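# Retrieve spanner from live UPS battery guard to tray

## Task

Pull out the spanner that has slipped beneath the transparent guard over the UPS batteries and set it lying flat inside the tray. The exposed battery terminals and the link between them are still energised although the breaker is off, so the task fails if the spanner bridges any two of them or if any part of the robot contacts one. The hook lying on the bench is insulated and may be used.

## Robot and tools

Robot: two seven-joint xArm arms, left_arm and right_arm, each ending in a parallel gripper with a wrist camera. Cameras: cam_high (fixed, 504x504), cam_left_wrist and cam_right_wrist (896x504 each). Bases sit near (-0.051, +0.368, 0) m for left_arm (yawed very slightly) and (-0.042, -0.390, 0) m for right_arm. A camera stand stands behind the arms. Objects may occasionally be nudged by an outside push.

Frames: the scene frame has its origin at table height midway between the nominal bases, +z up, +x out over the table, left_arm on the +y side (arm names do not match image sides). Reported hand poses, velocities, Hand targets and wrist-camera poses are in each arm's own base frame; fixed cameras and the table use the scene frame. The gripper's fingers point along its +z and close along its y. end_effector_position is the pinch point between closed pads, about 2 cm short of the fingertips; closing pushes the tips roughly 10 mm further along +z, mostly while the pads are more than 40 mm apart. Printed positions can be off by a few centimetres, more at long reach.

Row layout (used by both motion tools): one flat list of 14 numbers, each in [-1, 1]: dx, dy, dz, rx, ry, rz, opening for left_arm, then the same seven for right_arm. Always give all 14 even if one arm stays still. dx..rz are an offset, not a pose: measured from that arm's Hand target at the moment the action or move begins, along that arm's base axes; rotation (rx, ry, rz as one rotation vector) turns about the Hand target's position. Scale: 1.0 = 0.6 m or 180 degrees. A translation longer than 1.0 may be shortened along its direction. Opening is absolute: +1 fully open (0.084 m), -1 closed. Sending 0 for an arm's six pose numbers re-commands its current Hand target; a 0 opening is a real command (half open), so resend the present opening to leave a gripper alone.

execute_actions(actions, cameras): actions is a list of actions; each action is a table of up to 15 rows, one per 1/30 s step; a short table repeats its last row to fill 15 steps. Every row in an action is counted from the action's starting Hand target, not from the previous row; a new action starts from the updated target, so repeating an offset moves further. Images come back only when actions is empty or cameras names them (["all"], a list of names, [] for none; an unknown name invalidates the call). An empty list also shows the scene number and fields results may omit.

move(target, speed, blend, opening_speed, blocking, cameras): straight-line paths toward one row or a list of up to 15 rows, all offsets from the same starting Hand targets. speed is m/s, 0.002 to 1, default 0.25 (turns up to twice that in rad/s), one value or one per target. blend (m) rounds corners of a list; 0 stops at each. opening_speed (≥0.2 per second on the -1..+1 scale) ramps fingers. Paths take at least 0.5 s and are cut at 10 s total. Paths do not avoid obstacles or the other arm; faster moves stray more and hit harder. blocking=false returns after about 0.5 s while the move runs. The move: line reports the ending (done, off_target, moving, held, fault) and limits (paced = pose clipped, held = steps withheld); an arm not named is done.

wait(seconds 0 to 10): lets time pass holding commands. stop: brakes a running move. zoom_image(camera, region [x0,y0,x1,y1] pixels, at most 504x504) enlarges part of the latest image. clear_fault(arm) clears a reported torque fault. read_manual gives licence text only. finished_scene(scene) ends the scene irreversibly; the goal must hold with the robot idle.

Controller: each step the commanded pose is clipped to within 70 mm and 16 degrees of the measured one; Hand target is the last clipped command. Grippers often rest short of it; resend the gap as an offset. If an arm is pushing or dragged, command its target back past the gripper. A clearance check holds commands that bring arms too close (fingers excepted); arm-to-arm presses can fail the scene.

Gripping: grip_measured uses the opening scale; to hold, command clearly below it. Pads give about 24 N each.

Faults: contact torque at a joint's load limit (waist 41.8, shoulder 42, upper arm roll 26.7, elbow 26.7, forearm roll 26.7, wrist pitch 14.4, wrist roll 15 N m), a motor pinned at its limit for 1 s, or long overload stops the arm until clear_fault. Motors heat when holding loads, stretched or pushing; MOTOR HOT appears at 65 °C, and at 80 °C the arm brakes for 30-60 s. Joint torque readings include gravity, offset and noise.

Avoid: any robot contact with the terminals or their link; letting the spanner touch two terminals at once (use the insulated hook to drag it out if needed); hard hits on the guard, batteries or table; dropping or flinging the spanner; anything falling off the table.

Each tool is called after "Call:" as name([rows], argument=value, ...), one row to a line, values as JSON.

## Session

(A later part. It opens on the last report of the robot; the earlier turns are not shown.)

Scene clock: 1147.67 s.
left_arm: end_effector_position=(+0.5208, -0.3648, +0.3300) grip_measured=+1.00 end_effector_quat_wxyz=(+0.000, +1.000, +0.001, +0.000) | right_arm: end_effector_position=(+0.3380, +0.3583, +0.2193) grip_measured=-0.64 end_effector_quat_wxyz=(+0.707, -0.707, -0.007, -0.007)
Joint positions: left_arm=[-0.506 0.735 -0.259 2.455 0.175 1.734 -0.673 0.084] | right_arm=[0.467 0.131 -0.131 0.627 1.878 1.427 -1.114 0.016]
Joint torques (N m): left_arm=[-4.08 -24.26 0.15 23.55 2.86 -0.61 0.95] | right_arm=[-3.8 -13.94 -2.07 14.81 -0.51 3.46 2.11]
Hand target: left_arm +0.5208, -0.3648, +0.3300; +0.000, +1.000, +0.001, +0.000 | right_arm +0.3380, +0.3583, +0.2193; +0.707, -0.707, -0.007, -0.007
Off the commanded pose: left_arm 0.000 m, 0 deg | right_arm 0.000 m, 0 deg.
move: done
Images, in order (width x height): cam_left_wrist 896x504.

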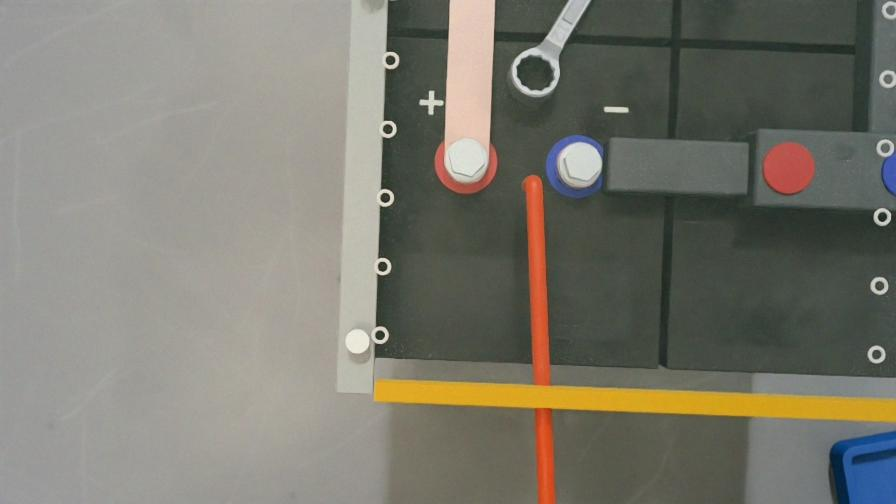

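Call:
move(target=[0,0,0,0,0,0,1,0.05,-0.003,-0.0025,0,-0.003,0,-0.95], speed=0.08, cameras=["cam_left_wrist"])

Call:
zoom_image(camera="cam_left_wrist", region=[430, 20, 650, 220])

Scene clock: 1183.63 s.
left_arm: end_effector_position=(+0.5208, -0.3648, +0.3300) grip_measured=+1.00 end_effector_quat_wxyz=(+0.000, +1.000, +0.001, +0.000) | right_arm: end_effector_position=(+0.3680, +0.3565, +0.2178) grip_measured=-0.64 end_effector_quat_wxyz=(+0.707, -0.707, -0.010, -0.010)
Joint positions: left_arm=[-0.506 0.735 -0.259 2.455 0.175 1.734 -0.673 0.084] | right_arm=[0.449 0.206 -0.146 0.721 1.853 1.447 -1.096 0.016]
Joint torques (N m): left_arm=[-3.79 -24.52 0.18 22.32 2.82 -0.73 0.91] | right_arm=[-3.95 -15.66 -2.03 14.93 -0.55 3.44 2.1]
Hand target: left_arm +0.5208, -0.3648, +0.3300; +0.000, +1.000, +0.001, +0.000 | right_arm +0.3680, +0.3565, +0.2178; +0.707, -0.707, -0.010, -0.010
Off the commanded pose: left_arm 0.000 m, 0 deg | right_arm 0.000 m, 0 deg.
move: done
Images, in order (width x height): cam_left_wrist 896x504.

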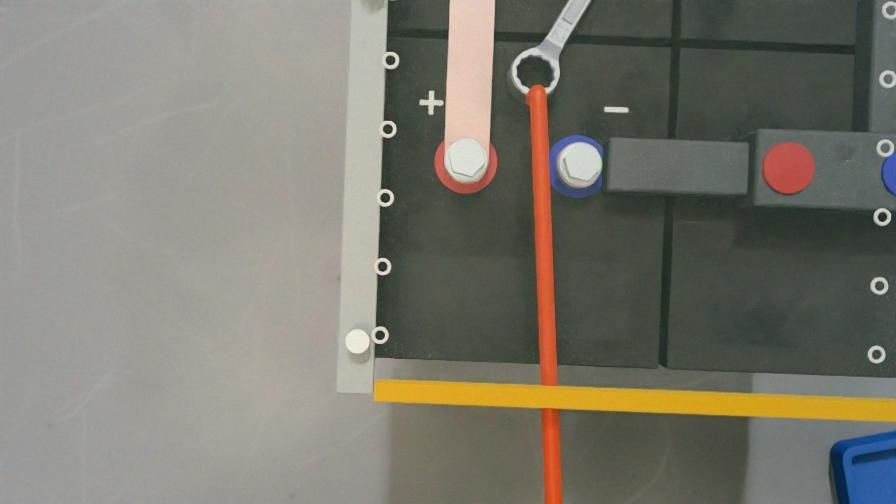

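Scaled by 2.291 from the camera's 896x504 image, which has a finer 1280x720 frame.

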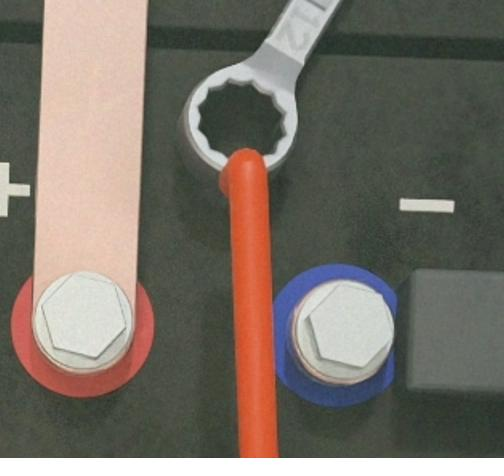

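Call:
move(target=[0,0,0,0,0,0,1,0.0178,-0.0018,0,0,0,0,-0.95], speed=0.05, cameras=["cam_left_wrist"])

Call:
zoom_image(camera="cam_left_wrist", region=[430, 0, 650, 200])

Scene clock: 1198.53 s.
left_arm: end_effector_position=(+0.5208, -0.3648, +0.3300) grip_measured=+1.00 end_effector_quat_wxyz=(+0.000, +1.000, +0.001, +0.000) | right_arm: end_effector_position=(+0.3787, +0.3555, +0.2178) grip_measured=-0.64 end_effector_quat_wxyz=(+0.707, -0.707, -0.010, -0.010)
Joint positions: left_arm=[-0.506 0.735 -0.259 2.455 0.175 1.734 -0.673 0.084] | right_arm=[0.442 0.23 -0.152 0.755 1.844 1.454 -1.084 0.016]
Joint torques (N m): left_arm=[-3.86 -24.28 0.08 21.26 2.77 -0.69 0.96] | right_arm=[-3.99 -16.26 -2.19 15.07 -0.47 3.46 2.21]
Hand target: left_arm +0.5208, -0.3648, +0.3300; +0.000, +1.000, +0.001, +0.000 | right_arm +0.3787, +0.3555, +0.2178; +0.707, -0.707, -0.010, -0.010
Off the commanded pose: left_arm 0.000 m, 0 deg | right_arm 0.000 m, 0 deg.
move: done
Images, in order (width x height): cam_left_wrist 896x504.

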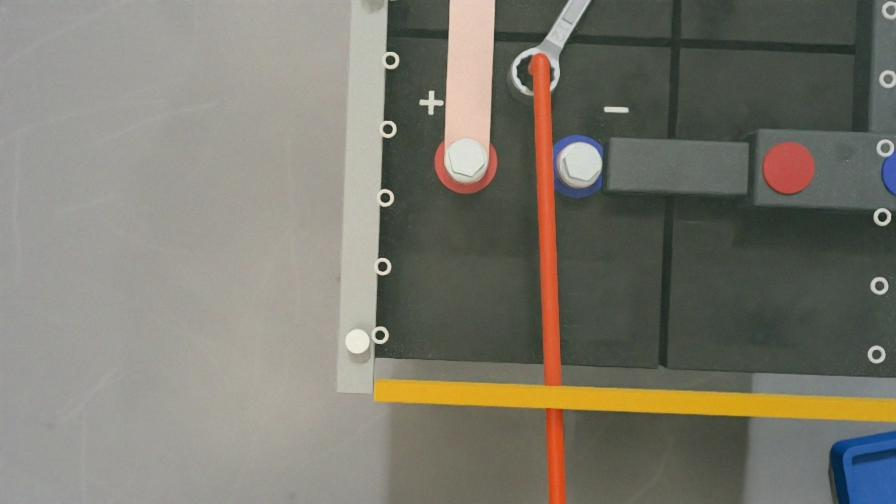

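Scaled by 2.291 from the camera's 896x504 image, which has a finer 1280x720 frame.

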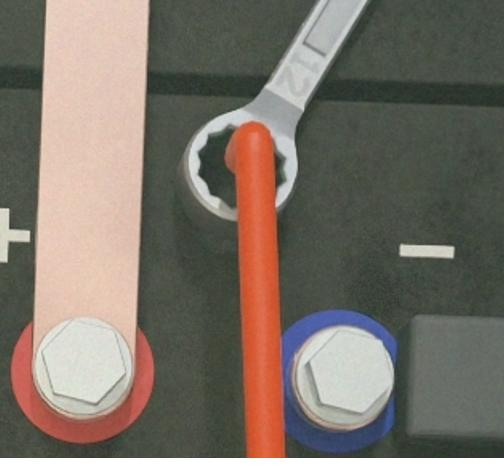

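Call:
move(target=[0,0,0,0,0,0,1,-0.001,0,-0.0167,0,0,0,-0.95], speed=0.04, cameras=["cam_left_wrist"])

Call:
zoom_image(camera="cam_left_wrist", region=[430, 0, 650, 200])

Scene clock: 1205.37 s.
left_arm: end_effector_position=(+0.5208, -0.3648, +0.3300) grip_measured=+1.00 end_effector_quat_wxyz=(+0.000, +1.000, +0.001, +0.000) | right_arm: end_effector_position=(+0.3781, +0.3555, +0.2078) grip_measured=-0.64 end_effector_quat_wxyz=(+0.707, -0.707, -0.010, -0.010)
Joint positions: left_arm=[-0.506 0.735 -0.259 2.455 0.175 1.734 -0.673 0.084] | right_arm=[0.441 0.258 -0.151 0.757 1.848 1.464 -1.107 0.016]
Joint torques (N m): left_arm=[-3.83 -24.21 0.06 20.15 2.68 -0.75 0.9] | right_arm=[-3.8 -16.93 1.35 14.98 2.37 3.4 -2.29]
Hand target: left_arm +0.5208, -0.3648, +0.3300; +0.000, +1.000, +0.001, +0.000 | right_arm +0.3781, +0.3555, +0.2078; +0.707, -0.707, -0.010, -0.010
Off the commanded pose: left_arm 0.000 m, 0 deg | right_arm 0.000 m, 0 deg.
move: done
Images, in order (width x height): cam_left_wrist 896x504.

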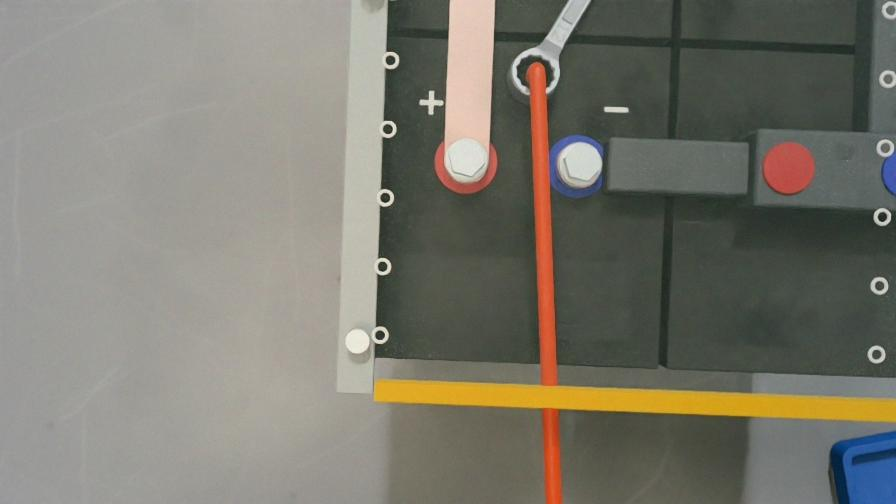

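Scaled by 2.291 from the camera's 896x504 image, which has a finer 1280x720 frame.

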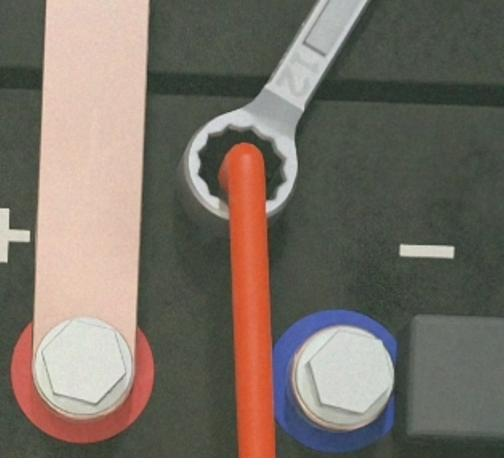

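Call:
move(target=[0,0,0,0,0,0,1,-0.0345,0.0048,0,0,0,0,-0.95], speed=0.03, cameras=["cam_left_wrist","cam_high"])

Call:
zoom_image(camera="cam_left_wrist", region=[430, 0, 650, 200])

Call:
zoom_image(camera="cam_high", region=[200, 230, 340, 370])

Scene clock: 1277.20 s.
left_arm: end_effector_position=(+0.5208, -0.3648, +0.3300) grip_measured=+1.00 end_effector_quat_wxyz=(+0.000, +1.000, +0.001, +0.000) | right_arm: end_effector_position=(+0.3574, +0.3583, +0.2078) grip_measured=-0.64 end_effector_quat_wxyz=(+0.707, -0.707, -0.010, -0.010)
Joint positions: left_arm=[-0.506 0.735 -0.259 2.455 0.175 1.734 -0.673 0.084] | right_arm=[0.455 0.212 -0.139 0.693 1.868 1.45 -1.131 0.016]
Joint torques (N m): left_arm=[-3.89 -24.33 0.02 19.06 2.71 -0.81 0.84] | right_arm=[2.95 -23 1.65 9.19 2.3 0.66 -2.31]
Hand target: left_arm +0.5208, -0.3648, +0.3300; +0.000, +1.000, +0.001, +0.000 | right_arm +0.3574, +0.3583, +0.2078; +0.707, -0.707, -0.010, -0.010
Off the commanded pose: left_arm 0.000 m, 0 deg | right_arm 0.000 m, 0 deg.
move: done
Images, in order (width x height): cam_high 504x504, cam_left_wrist 896x504.

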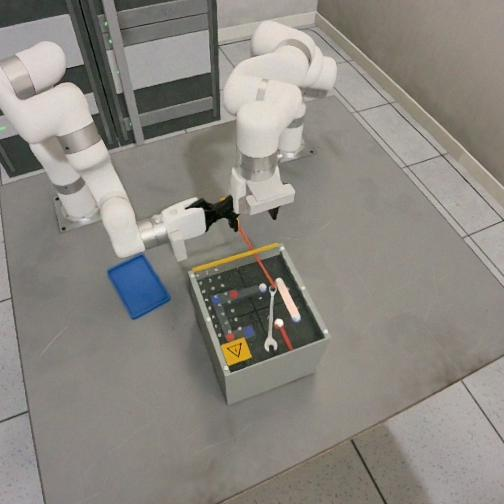

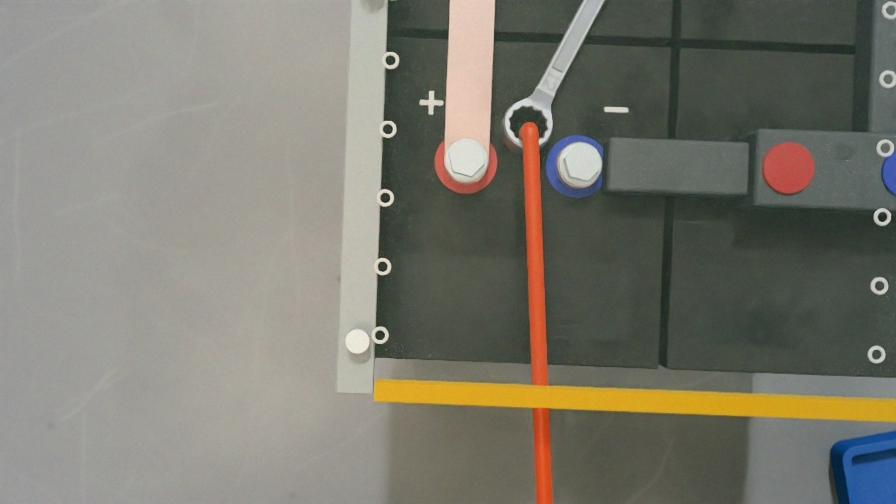

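Scaled by 2.291 from the camera's 896x504 image, which has a finer 1280x720 frame.

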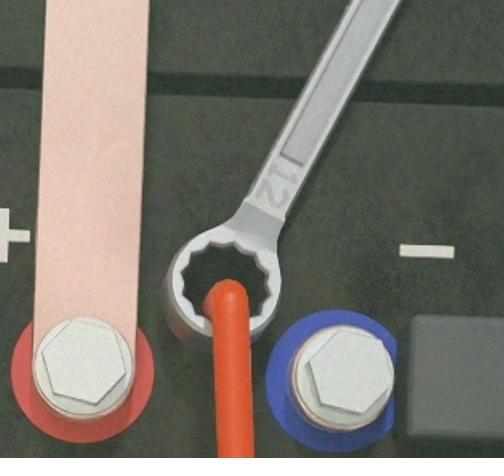

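Scaled by 3.600 from the camera's 504x504 image, which has a finer 720x720 frame.

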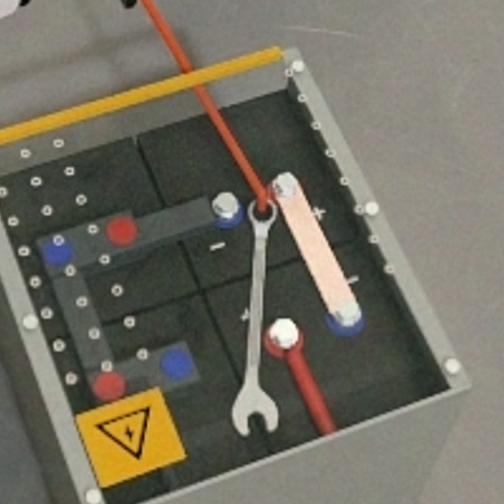

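Call:
move(target=[0,0,0,0,0,0,1,-0.0245,0.0034,0,0,0,0,-0.95], speed=0.03, cameras=["cam_left_wrist","cam_high"])

Call:
zoom_image(camera="cam_left_wrist", region=[430, 50, 650, 250])

Call:
zoom_image(camera="cam_high", region=[200, 230, 340, 370])

Scene clock: 1288.37 s.
left_arm: end_effector_position=(+0.5208, -0.3648, +0.3300) grip_measured=+1.00 end_effector_quat_wxyz=(+0.000, +1.000, +0.001, +0.000) | right_arm: end_effector_position=(+0.3427, +0.3604, +0.2078) grip_measured=-0.64 end_effector_quat_wxyz=(+0.707, -0.707, -0.010, -0.010)
Joint positions: left_arm=[-0.506 0.735 -0.259 2.455 0.175 1.734 -0.673 0.084] | right_arm=[0.466 0.18 -0.13 0.649 1.884 1.441 -1.147 0.016]
Joint torques (N m): left_arm=[-3.85 -24.35 0.01 17.81 2.52 -0.78 0.9] | right_arm=[2.86 -22.44 1.82 8.96 2.2 0.68 -2.3]
Hand target: left_arm +0.5208, -0.3648, +0.3300; +0.000, +1.000, +0.001, +0.000 | right_arm +0.3427, +0.3604, +0.2078; +0.707, -0.707, -0.010, -0.010
Off the commanded pose: left_arm 0.000 m, 0 deg | right_arm 0.000 m, 0 deg.
move: done
Images, in order (width x height): cam_high 504x504, cam_left_wrist 896x504.

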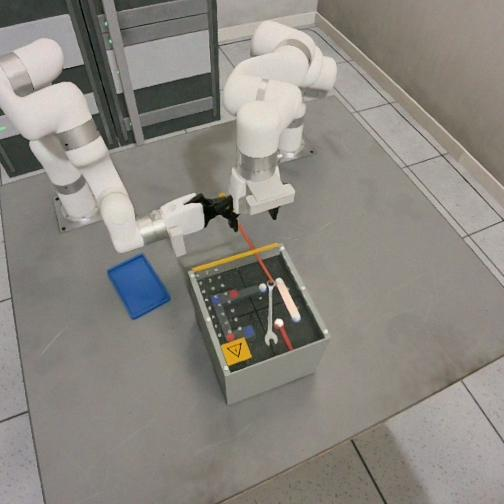

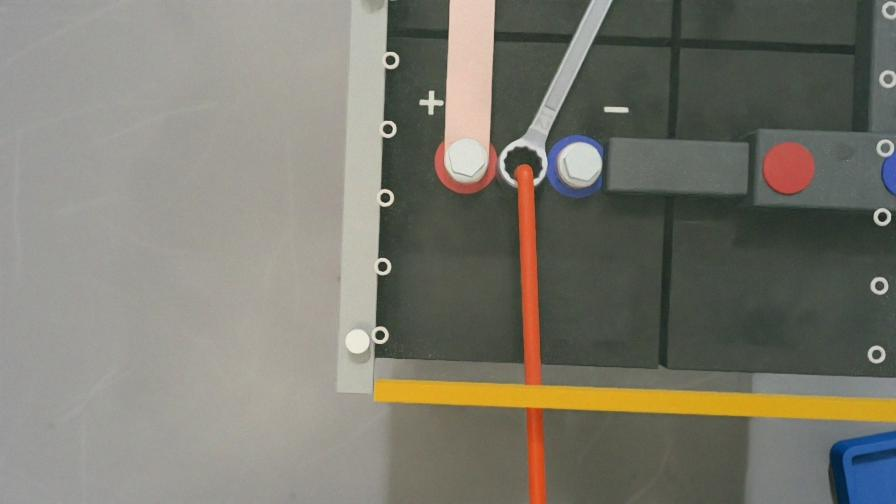

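Scaled by 2.291 from the camera's 896x504 image, which has a finer 1280x720 frame.

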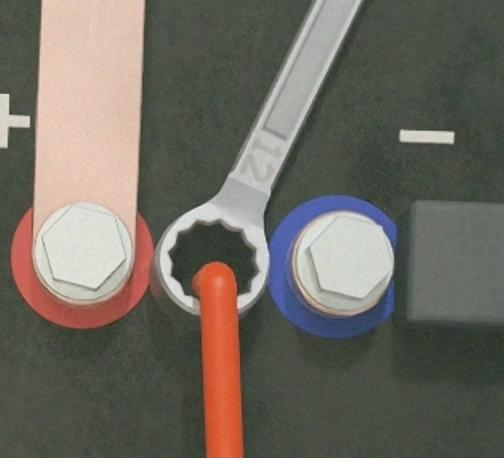

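Scaled by 3.600 from the camera's 504x504 image, which has a finer 720x720 frame.

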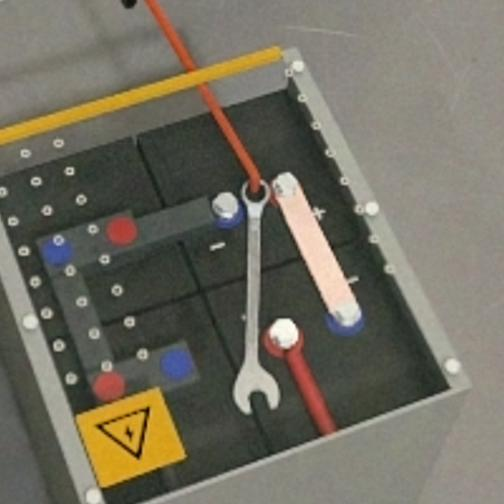

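Call:
move(target=[0,0,0,0,0,0,1,-0.0345,0.01,0,0,0,0,-0.95], speed=0.03, cameras=["cam_left_wrist","cam_high"])

Call:
zoom_image(camera="cam_high", region=[200, 230, 340, 370])

Scene clock: 1295.73 s.
left_arm: end_effector_position=(+0.5208, -0.3648, +0.3300) grip_measured=+1.00 end_effector_quat_wxyz=(+0.000, +1.000, +0.001, +0.000) | right_arm: end_effector_position=(+0.3220, +0.3664, +0.2078) grip_measured=-0.64 end_effector_quat_wxyz=(+0.707, -0.707, -0.010, -0.010)
Joint positions: left_arm=[-0.506 0.735 -0.259 2.455 0.175 1.734 -0.673 0.084] | right_arm=[0.486 0.137 -0.111 0.592 1.918 1.422 -1.168 0.016]
Joint torques (N m): left_arm=[-3.94 -24.42 -0.03 17.02 2.7 -0.77 0.89] | right_arm=[2.89 -21.79 1.77 8.36 2.19 0.59 -2.44]
Hand target: left_arm +0.5208, -0.3648, +0.3300; +0.000, +1.000, +0.001, +0.000 | right_arm +0.3220, +0.3664, +0.2078; +0.707, -0.707, -0.010, -0.010
Off the commanded pose: left_arm 0.000 m, 0 deg | right_arm 0.000 m, 0 deg.
move: done
Images, in order (width x height): cam_high 504x504, cam_left_wrist 896x504.

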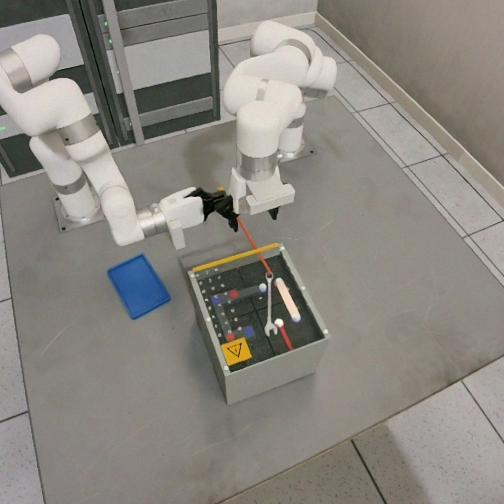

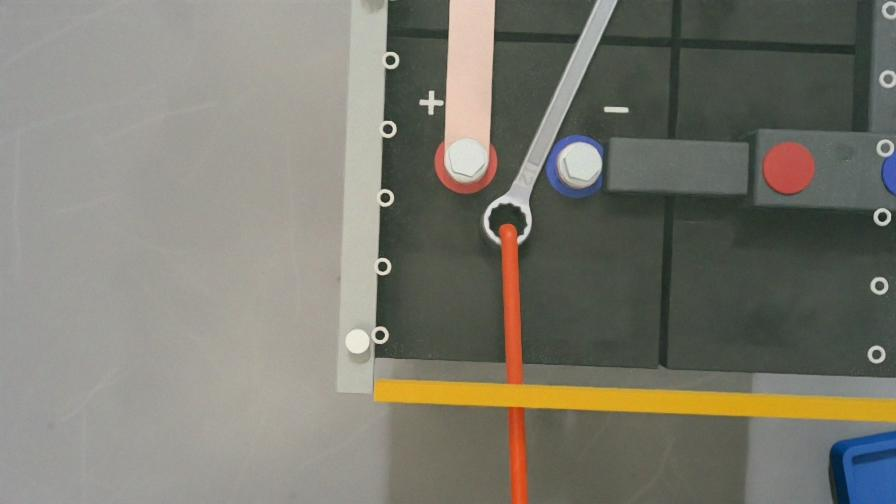

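Scaled by 3.600 from the camera's 504x504 image, which has a finer 720x720 frame.

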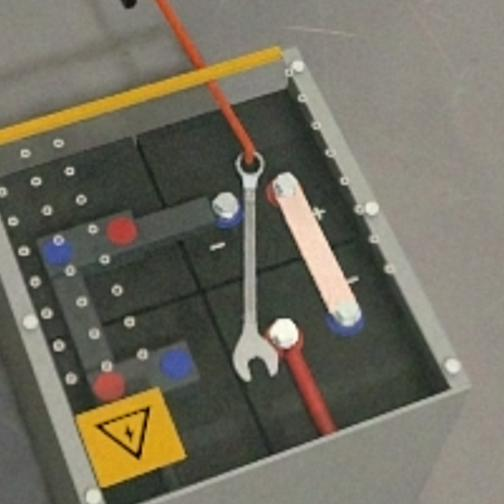

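Call:
zoom_image(camera="cam_high", region=[250, 265, 310, 345])

Scaled by 6.300 from the camera's 504x504 image, which has a finer 720x720 frame.

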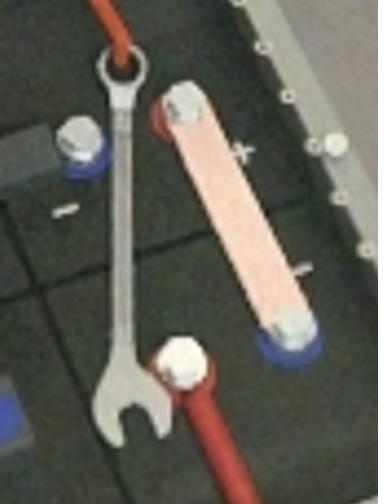

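Call:
zoom_image(camera="cam_left_wrist", region=[430, 80, 650, 280])

Scaled by 2.291 from the camera's 896x504 image, which has a finer 1280x720 frame.

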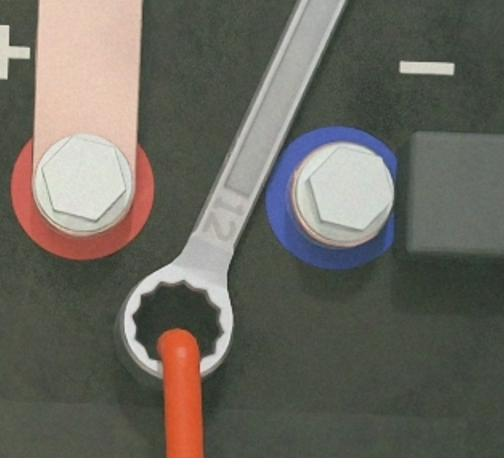

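Call:
move(target=[0,0,0,0,0,0,1,0.0028,0.0167,0,0,0,0,-0.95], speed=0.03, cameras=["cam_left_wrist","cam_high"])

Call:
zoom_image(camera="cam_high", region=[250, 265, 310, 345])

Call:
zoom_image(camera="cam_left_wrist", region=[430, 80, 650, 280])

Scene clock: 1358.60 s.
left_arm: end_effector_position=(+0.5208, -0.3648, +0.3300) grip_measured=+1.00 end_effector_quat_wxyz=(+0.000, +1.000, +0.001, +0.000) | right_arm: end_effector_position=(+0.3237, +0.3764, +0.2078) grip_measured=-0.64 end_effector_quat_wxyz=(+0.707, -0.707, -0.010, -0.010)
Joint positions: left_arm=[-0.506 0.735 -0.259 2.455 0.175 1.734 -0.673 0.084] | right_arm=[0.5 0.151 -0.098 0.611 1.943 1.408 -1.167 0.016]
Joint torques (N m): left_arm=[-3.83 -24.32 0.03 17.11 2.52 -0.88 0.86] | right_arm=[2.95 -14.01 1.86 14.49 2.07 0.75 2.2]
Hand target: left_arm +0.5208, -0.3648, +0.3300; +0.000, +1.000, +0.001, +0.000 | right_arm +0.3237, +0.3764, +0.2078; +0.707, -0.707, -0.010, -0.010
Off the commanded pose: left_arm 0.000 m, 0 deg | right_arm 0.000 m, 0 deg.
move: done
Images, in order (width x height): cam_high 504x504, cam_left_wrist 896x504.

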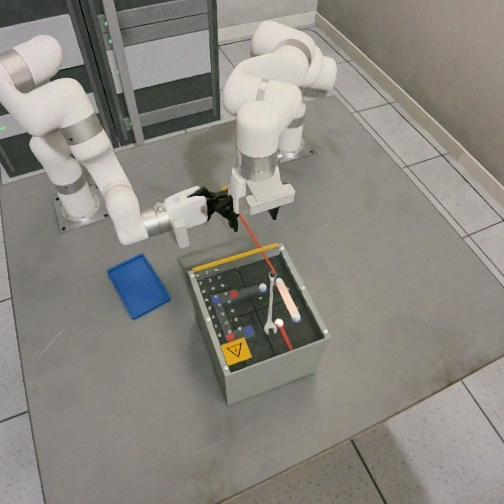

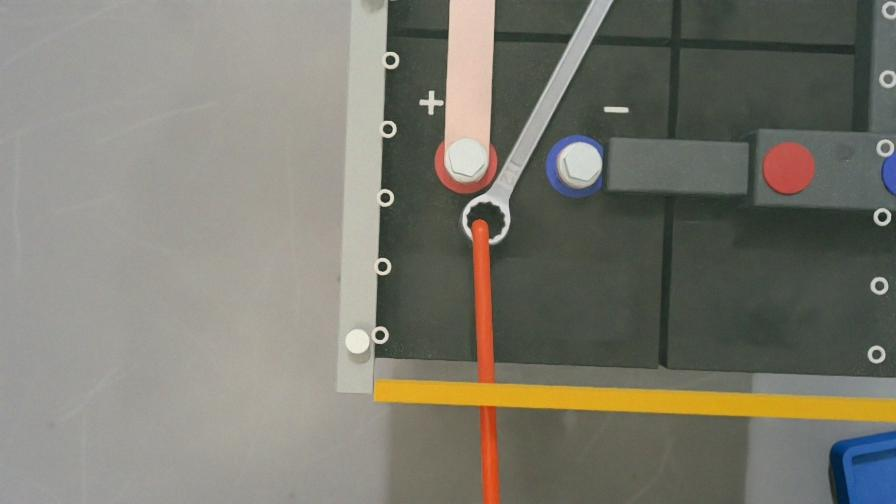

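Scaled by 6.300 from the camera's 504x504 image, which has a finer 720x720 frame.

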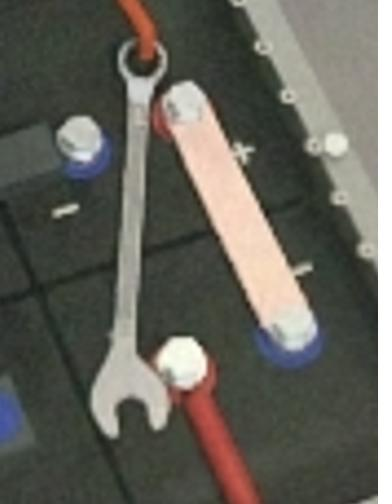

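Scaled by 2.291 from the camera's 896x504 image, which has a finer 1280x720 frame.

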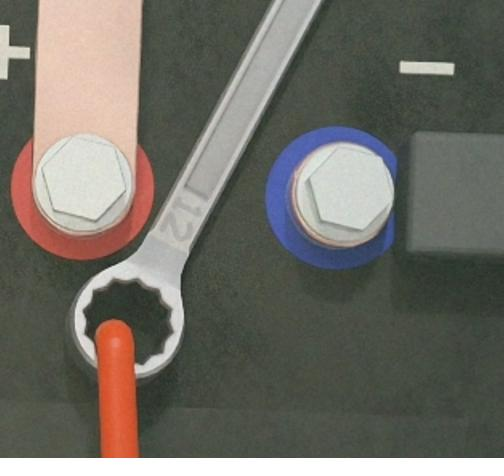

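Call:
move(target=[0,0,0,0,0,0,1,-0.0317,0.014,0,0,0,0,-0.95], speed=0.03, cameras=["cam_left_wrist","cam_high"])

Call:
zoom_image(camera="cam_high", region=[250, 265, 310, 345])

Call:
zoom_image(camera="cam_left_wrist", region=[400, 80, 650, 330])

Scene clock: 1387.27 s.
left_arm: end_effector_position=(+0.5208, -0.3648, +0.3300) grip_measured=+1.00 end_effector_quat_wxyz=(+0.000, +1.000, +0.001, +0.000) | right_arm: end_effector_position=(+0.3047, +0.3848, +0.2078) grip_measured=-0.64 end_effector_quat_wxyz=(+0.707, -0.707, -0.010, -0.010)
Joint positions: left_arm=[-0.506 0.735 -0.259 2.455 0.175 1.734 -0.673 0.084] | right_arm=[0.525 0.117 -0.074 0.566 1.987 1.388 -1.188 0.016]
Joint torques (N m): left_arm=[-3.84 -24.33 -0.1 16.92 2.52 -0.89 0.85] | right_arm=[2.68 -20.89 1.8 8.79 2.21 0.7 -2.2]
Hand target: left_arm +0.5208, -0.3648, +0.3300; +0.000, +1.000, +0.001, +0.000 | right_arm +0.3047, +0.3848, +0.2078; +0.707, -0.707, -0.010, -0.010
Off the commanded pose: left_arm 0.000 m, 0 deg | right_arm 0.000 m, 0 deg.
move: done
Images, in order (width x height): cam_high 504x504, cam_left_wrist 896x504.

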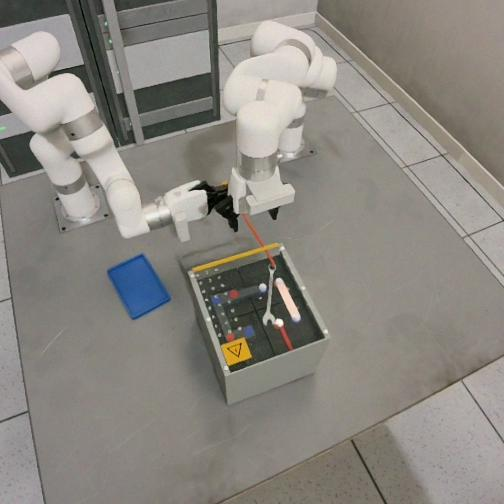

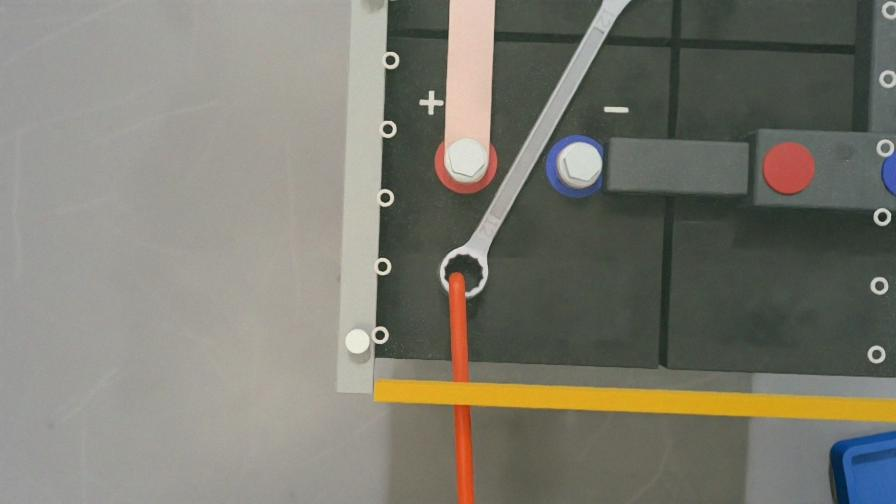

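Scaled by 6.300 from the camera's 504x504 image, which has a finer 720x720 frame.

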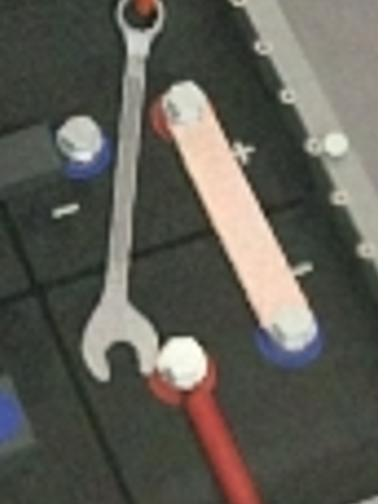

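Scaled by 2.016 from the camera's 896x504 image, which has a finer 1280x720 frame.

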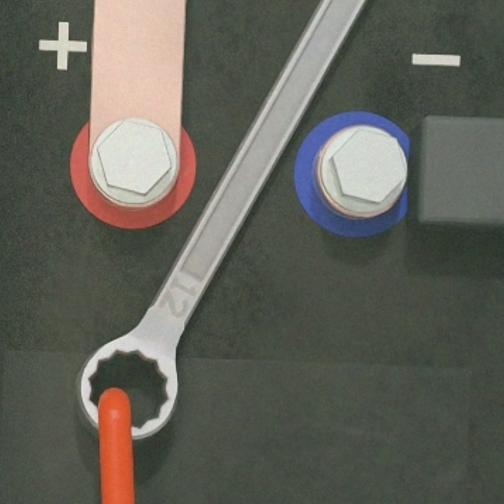

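Call:
move([
  [0,0,0,0,0,0,1,-0.0201,0.0055,0,0,0,0,-0.95],
  [0,0,0,0,0,0,1,-0.0431,0.0053,0,0,0,0,-0.95],
], speed=0.03, blend=[0.003,0], cameras=["cam_left_wrist","cam_high"])

Call:
zoom_image(camera="cam_high", region=[250, 250, 310, 330])

Scene clock: 1412.73 s.
left_arm: end_effector_position=(+0.5208, -0.3648, +0.3300) grip_measured=+1.00 end_effector_quat_wxyz=(+0.000, +1.000, +0.001, +0.000) | right_arm: end_effector_position=(+0.2788, +0.3880, +0.2078) grip_measured=-0.64 end_effector_quat_wxyz=(+0.707, -0.707, -0.010, -0.010)
Joint positions: left_arm=[-0.506 0.735 -0.259 2.455 0.175 1.734 -0.673 0.084] | right_arm=[0.549 0.062 -0.05 0.496 2.032 1.372 -1.213 0.016]
Joint torques (N m): left_arm=[-3.83 -24.52 -0.13 16.96 2.46 -0.88 0.8] | right_arm=[3.06 -19.77 1.79 8.66 2.13 0.67 -2.22]
Hand target: left_arm +0.5208, -0.3648, +0.3300; +0.000, +1.000, +0.001, +0.000 | right_arm +0.2788, +0.3880, +0.2078; +0.707, -0.707, -0.010, -0.010
Off the commanded pose: left_arm 0.000 m, 0 deg | right_arm 0.000 m, 0 deg.
move: done
Images, in order (width x height): cam_high 504x504, cam_left_wrist 896x504.

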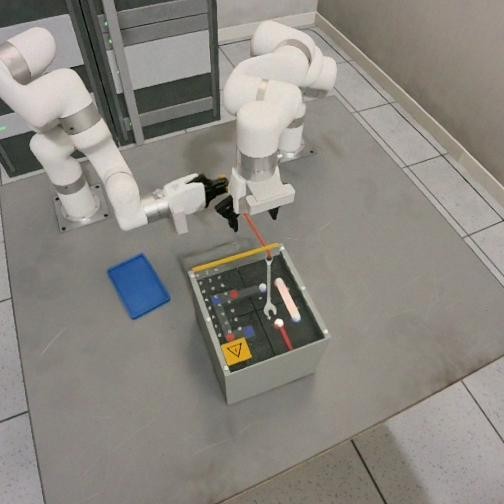

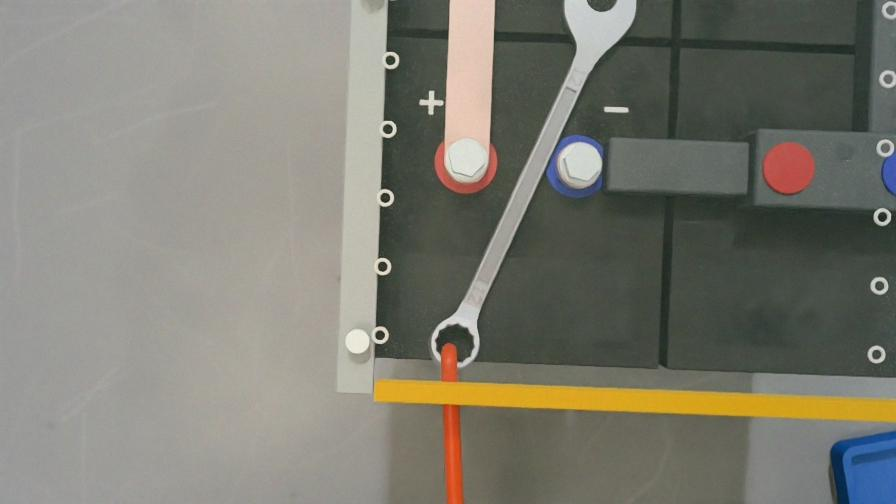

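Scaled by 6.300 from the camera's 504x504 image, which has a finer 720x720 frame.

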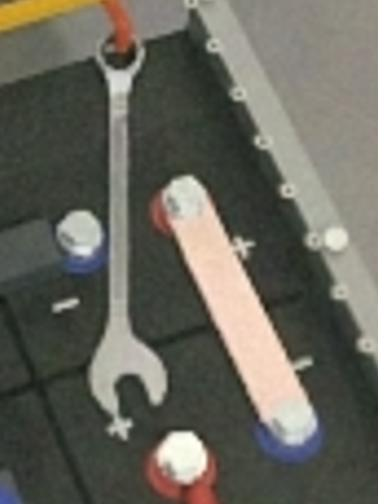

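Call:
move(target=[0,0,0,0,0,0,1,-0.0453,0.0127,0,0,0,0,-0.95], speed=0.03, cameras=["cam_left_wrist","cam_high"])

Call:
zoom_image(camera="cam_high", region=[240, 235, 310, 330])

Scene clock: 1447.80 s.
left_arm: end_effector_position=(+0.5208, -0.3648, +0.3300) grip_measured=+1.00 end_effector_quat_wxyz=(+0.000, +1.000, +0.001, +0.000) | right_arm: end_effector_position=(+0.2516, +0.3956, +0.2078) grip_measured=-0.64 end_effector_quat_wxyz=(+0.707, -0.707, -0.010, -0.010)
Joint positions: left_arm=[-0.506 0.735 -0.259 2.455 0.175 1.734 -0.673 0.084] | right_arm=[0.585 0.012 -0.015 0.434 2.1 1.349 -1.239 0.016]
Joint torques (N m): left_arm=[-3.73 -24.42 -0.02 16.99 2.39 -0.97 0.82] | right_arm=[2.94 -18.63 2.01 8.61 1.93 0.73 -2.28]
Hand target: left_arm +0.5208, -0.3648, +0.3300; +0.000, +1.000, +0.001, +0.000 | right_arm +0.2516, +0.3956, +0.2078; +0.707, -0.707, -0.010, -0.010
Off the commanded pose: left_arm 0.000 m, 0 deg | right_arm 0.000 m, 0 deg.
move: done
Images, in order (width x height): cam_high 504x504, cam_left_wrist 896x504.

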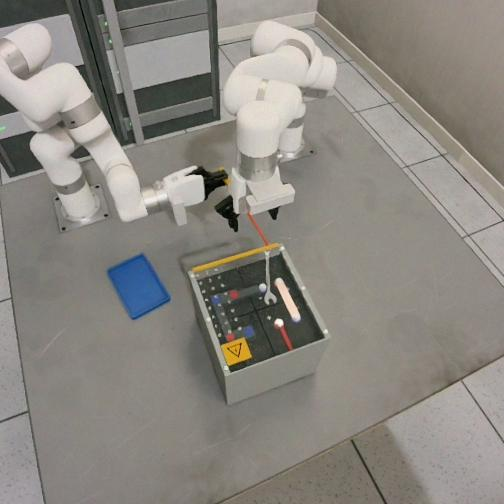

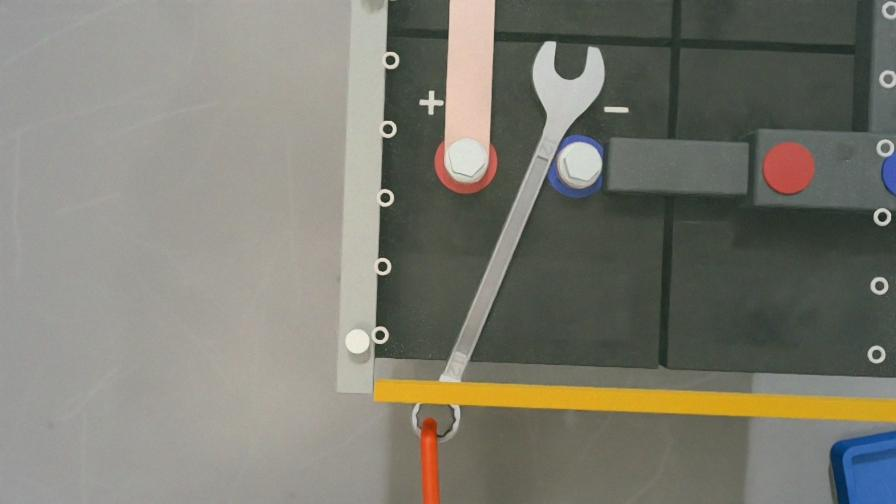

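Scaled by 5.305 from the camera's 504x504 image, which has a finer 720x720 frame.

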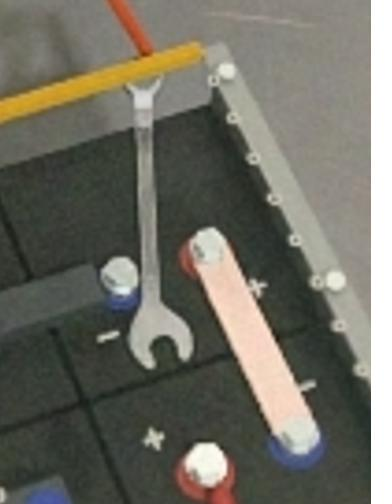

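Call:
move([
  [0,0,0,0,0,0,1,0,0,0.05,0,0,0,-0.95],
  [0,0,0,0,0,0,1,-0.1667,0,0.05,0,0,0,-0.95],
  [-0.1433,0.38,0.05,0,0,0,1,-0.1667,0,0.05,0,0,0,-0.95],
  [-0.2065,0.245,-0.1667,-0.3901,-0.3767,0.3767,-0.1,-0.1667,0,0.05,0,0,0,-0.95],
], speed=[0.06,0.2,0.3,0.35], blend=[0.002,0.02,0.03,0], cameras=["cam_left_wrist","cam_high"])

Scene clock: 1622.73 s.
left_arm: end_effector_position=(+0.3969, -0.2178, +0.2300) grip_measured=-0.11 end_effector_quat_wxyz=(+0.509, +0.508, +0.491, +0.491) | right_arm: end_effector_position=(+0.1516, +0.3956, +0.2378) grip_measured=-0.64 end_effector_quat_wxyz=(+0.707, -0.707, -0.010, -0.010)
Joint positions: left_arm=[-0.743 0.516 -0.209 0.482 -0.89 -1.666 -1.526 0.039] | right_arm=[0.739 -0.37 0.13 0.181 2.366 1.194 -1.191 0.016]
Joint torques (N m): left_arm=[-3.57 -12.58 0.98 10.36 -3.08 -3.3 -0.75] | right_arm=[2.75 -11.77 1.21 10.4 1.84 0.72 2.13]
Hand target: left_arm +0.3969, -0.2178, +0.2299; +0.509, +0.508, +0.491, +0.491 | right_arm +0.1516, +0.3956, +0.2378; +0.707, -0.707, -0.010, -0.010
Off the commanded pose: left_arm 0.000 m, 0 deg | right_arm 0.000 m, 0 deg.
move: done
Images, in order (width x height): cam_high 504x504, cam_left_wrist 896x504.

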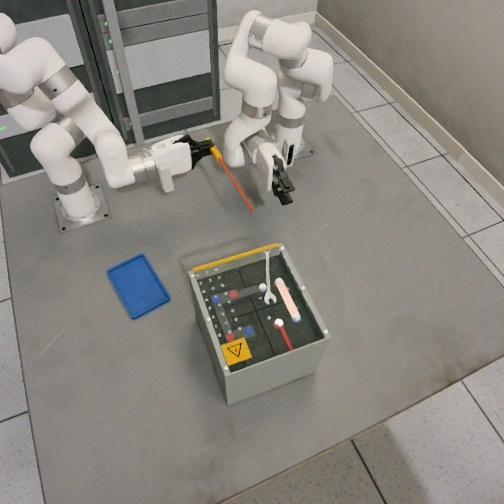

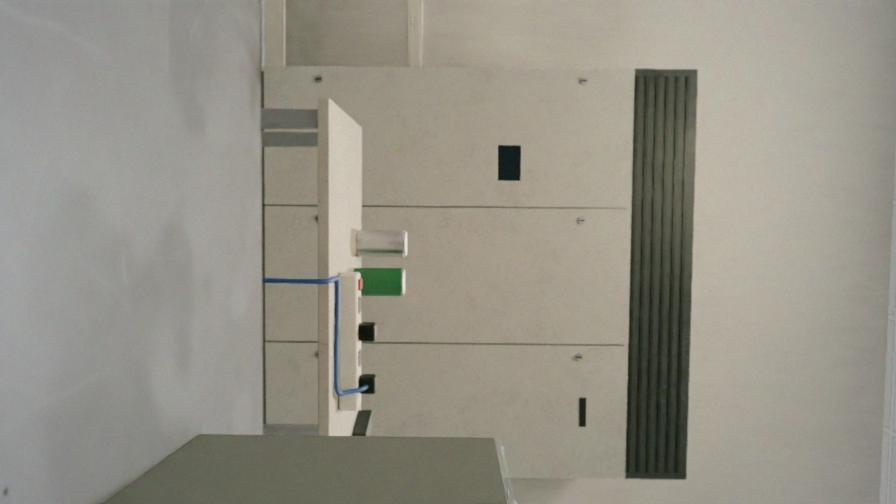

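Call:
move([
  [0,0,0,0,0,0,-0.1,0.449,-0.2443,-0.1172,-0.1708,-0.4693,-0.1758,-0.95],
  [0.0377,-0.1658,-0.0167,0,0,0,-0.1,0.449,-0.2443,-0.1172,-0.1708,-0.4693,-0.1758,-0.95],
], speed=[0.35,0.25], blend=[0.02,0], cameras=["all"])

Scene clock: 1639.83 s.
left_arm: end_effector_position=(+0.4195, -0.3172, +0.2199) grip_measured=-0.11 end_effector_quat_wxyz=(+0.509, +0.508, +0.491, +0.491) | right_arm: end_effector_position=(+0.4210, +0.2490, +0.1675) grip_measured=-0.64 end_effector_quat_wxyz=(-0.299, +0.640, +0.299, +0.641)
Joint positions: left_arm=[-0.848 0.683 -0.253 0.87 -0.992 -1.595 -1.316 0.039] | right_arm=[0.287 0.13 -0.035 0.406 2.503 1.35 -2.976 0.016]
Joint torques (N m): left_arm=[-3.9 -16.93 0.23 14.06 -2.81 -0.95 1.09] | right_arm=[-3.76 -11.81 -1.84 12.5 0.6 3.68 -2]
Hand target: left_arm +0.4195, -0.3172, +0.2199; +0.509, +0.508, +0.491, +0.491 | right_arm +0.4210, +0.2490, +0.1675; -0.299, +0.640, +0.299, +0.641
Off the commanded pose: left_arm 0.000 m, 0 deg | right_arm 0.000 m, 0 deg.
move: done

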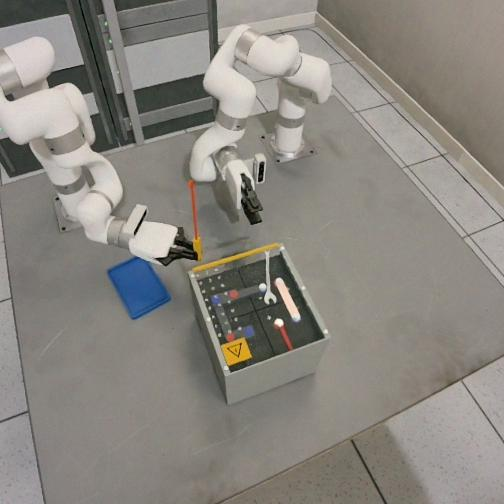

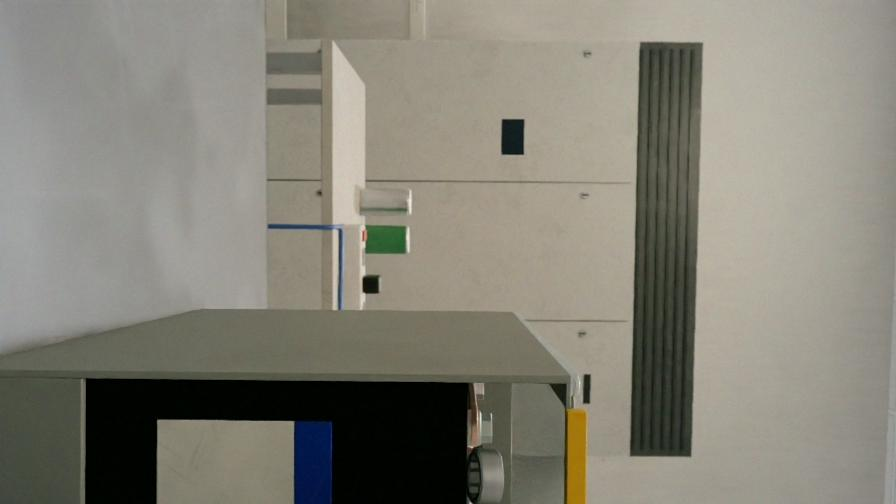

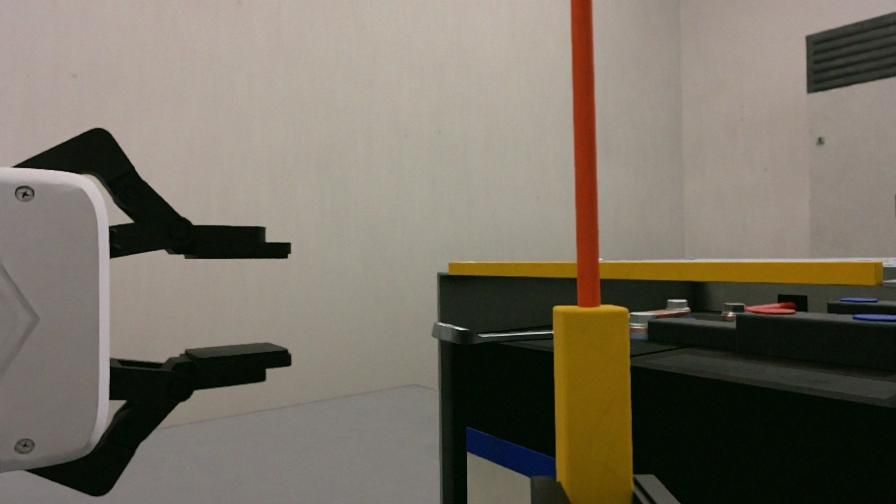

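Call:
zoom_image(camera="cam_high", region=[220, 170, 320, 290])

Call:
zoom_image(camera="cam_right_wrist", region=[260, 220, 580, 380])

Scaled by 4.200 from the camera's 504x504 image, which has a finer 720x720 frame.

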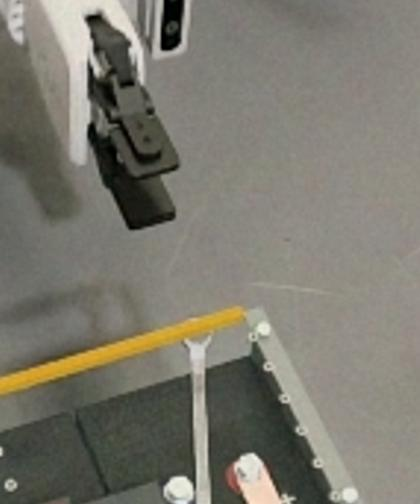

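Scaled by 1.575 from the camera's 896x504 image, which has a finer 1280x720 frame.

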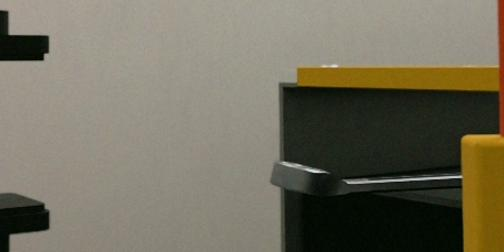

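Call:
zoom_image(camera="cam_right_wrist", region=[420, 290, 560, 370])

Scaled by 3.600 from the camera's 896x504 image, which has a finer 1280x720 frame.

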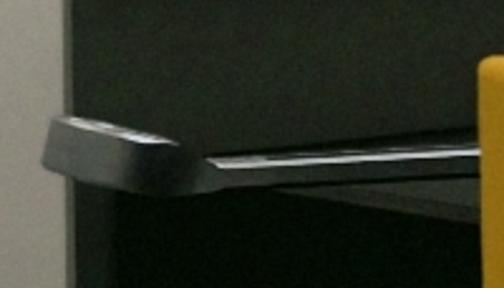

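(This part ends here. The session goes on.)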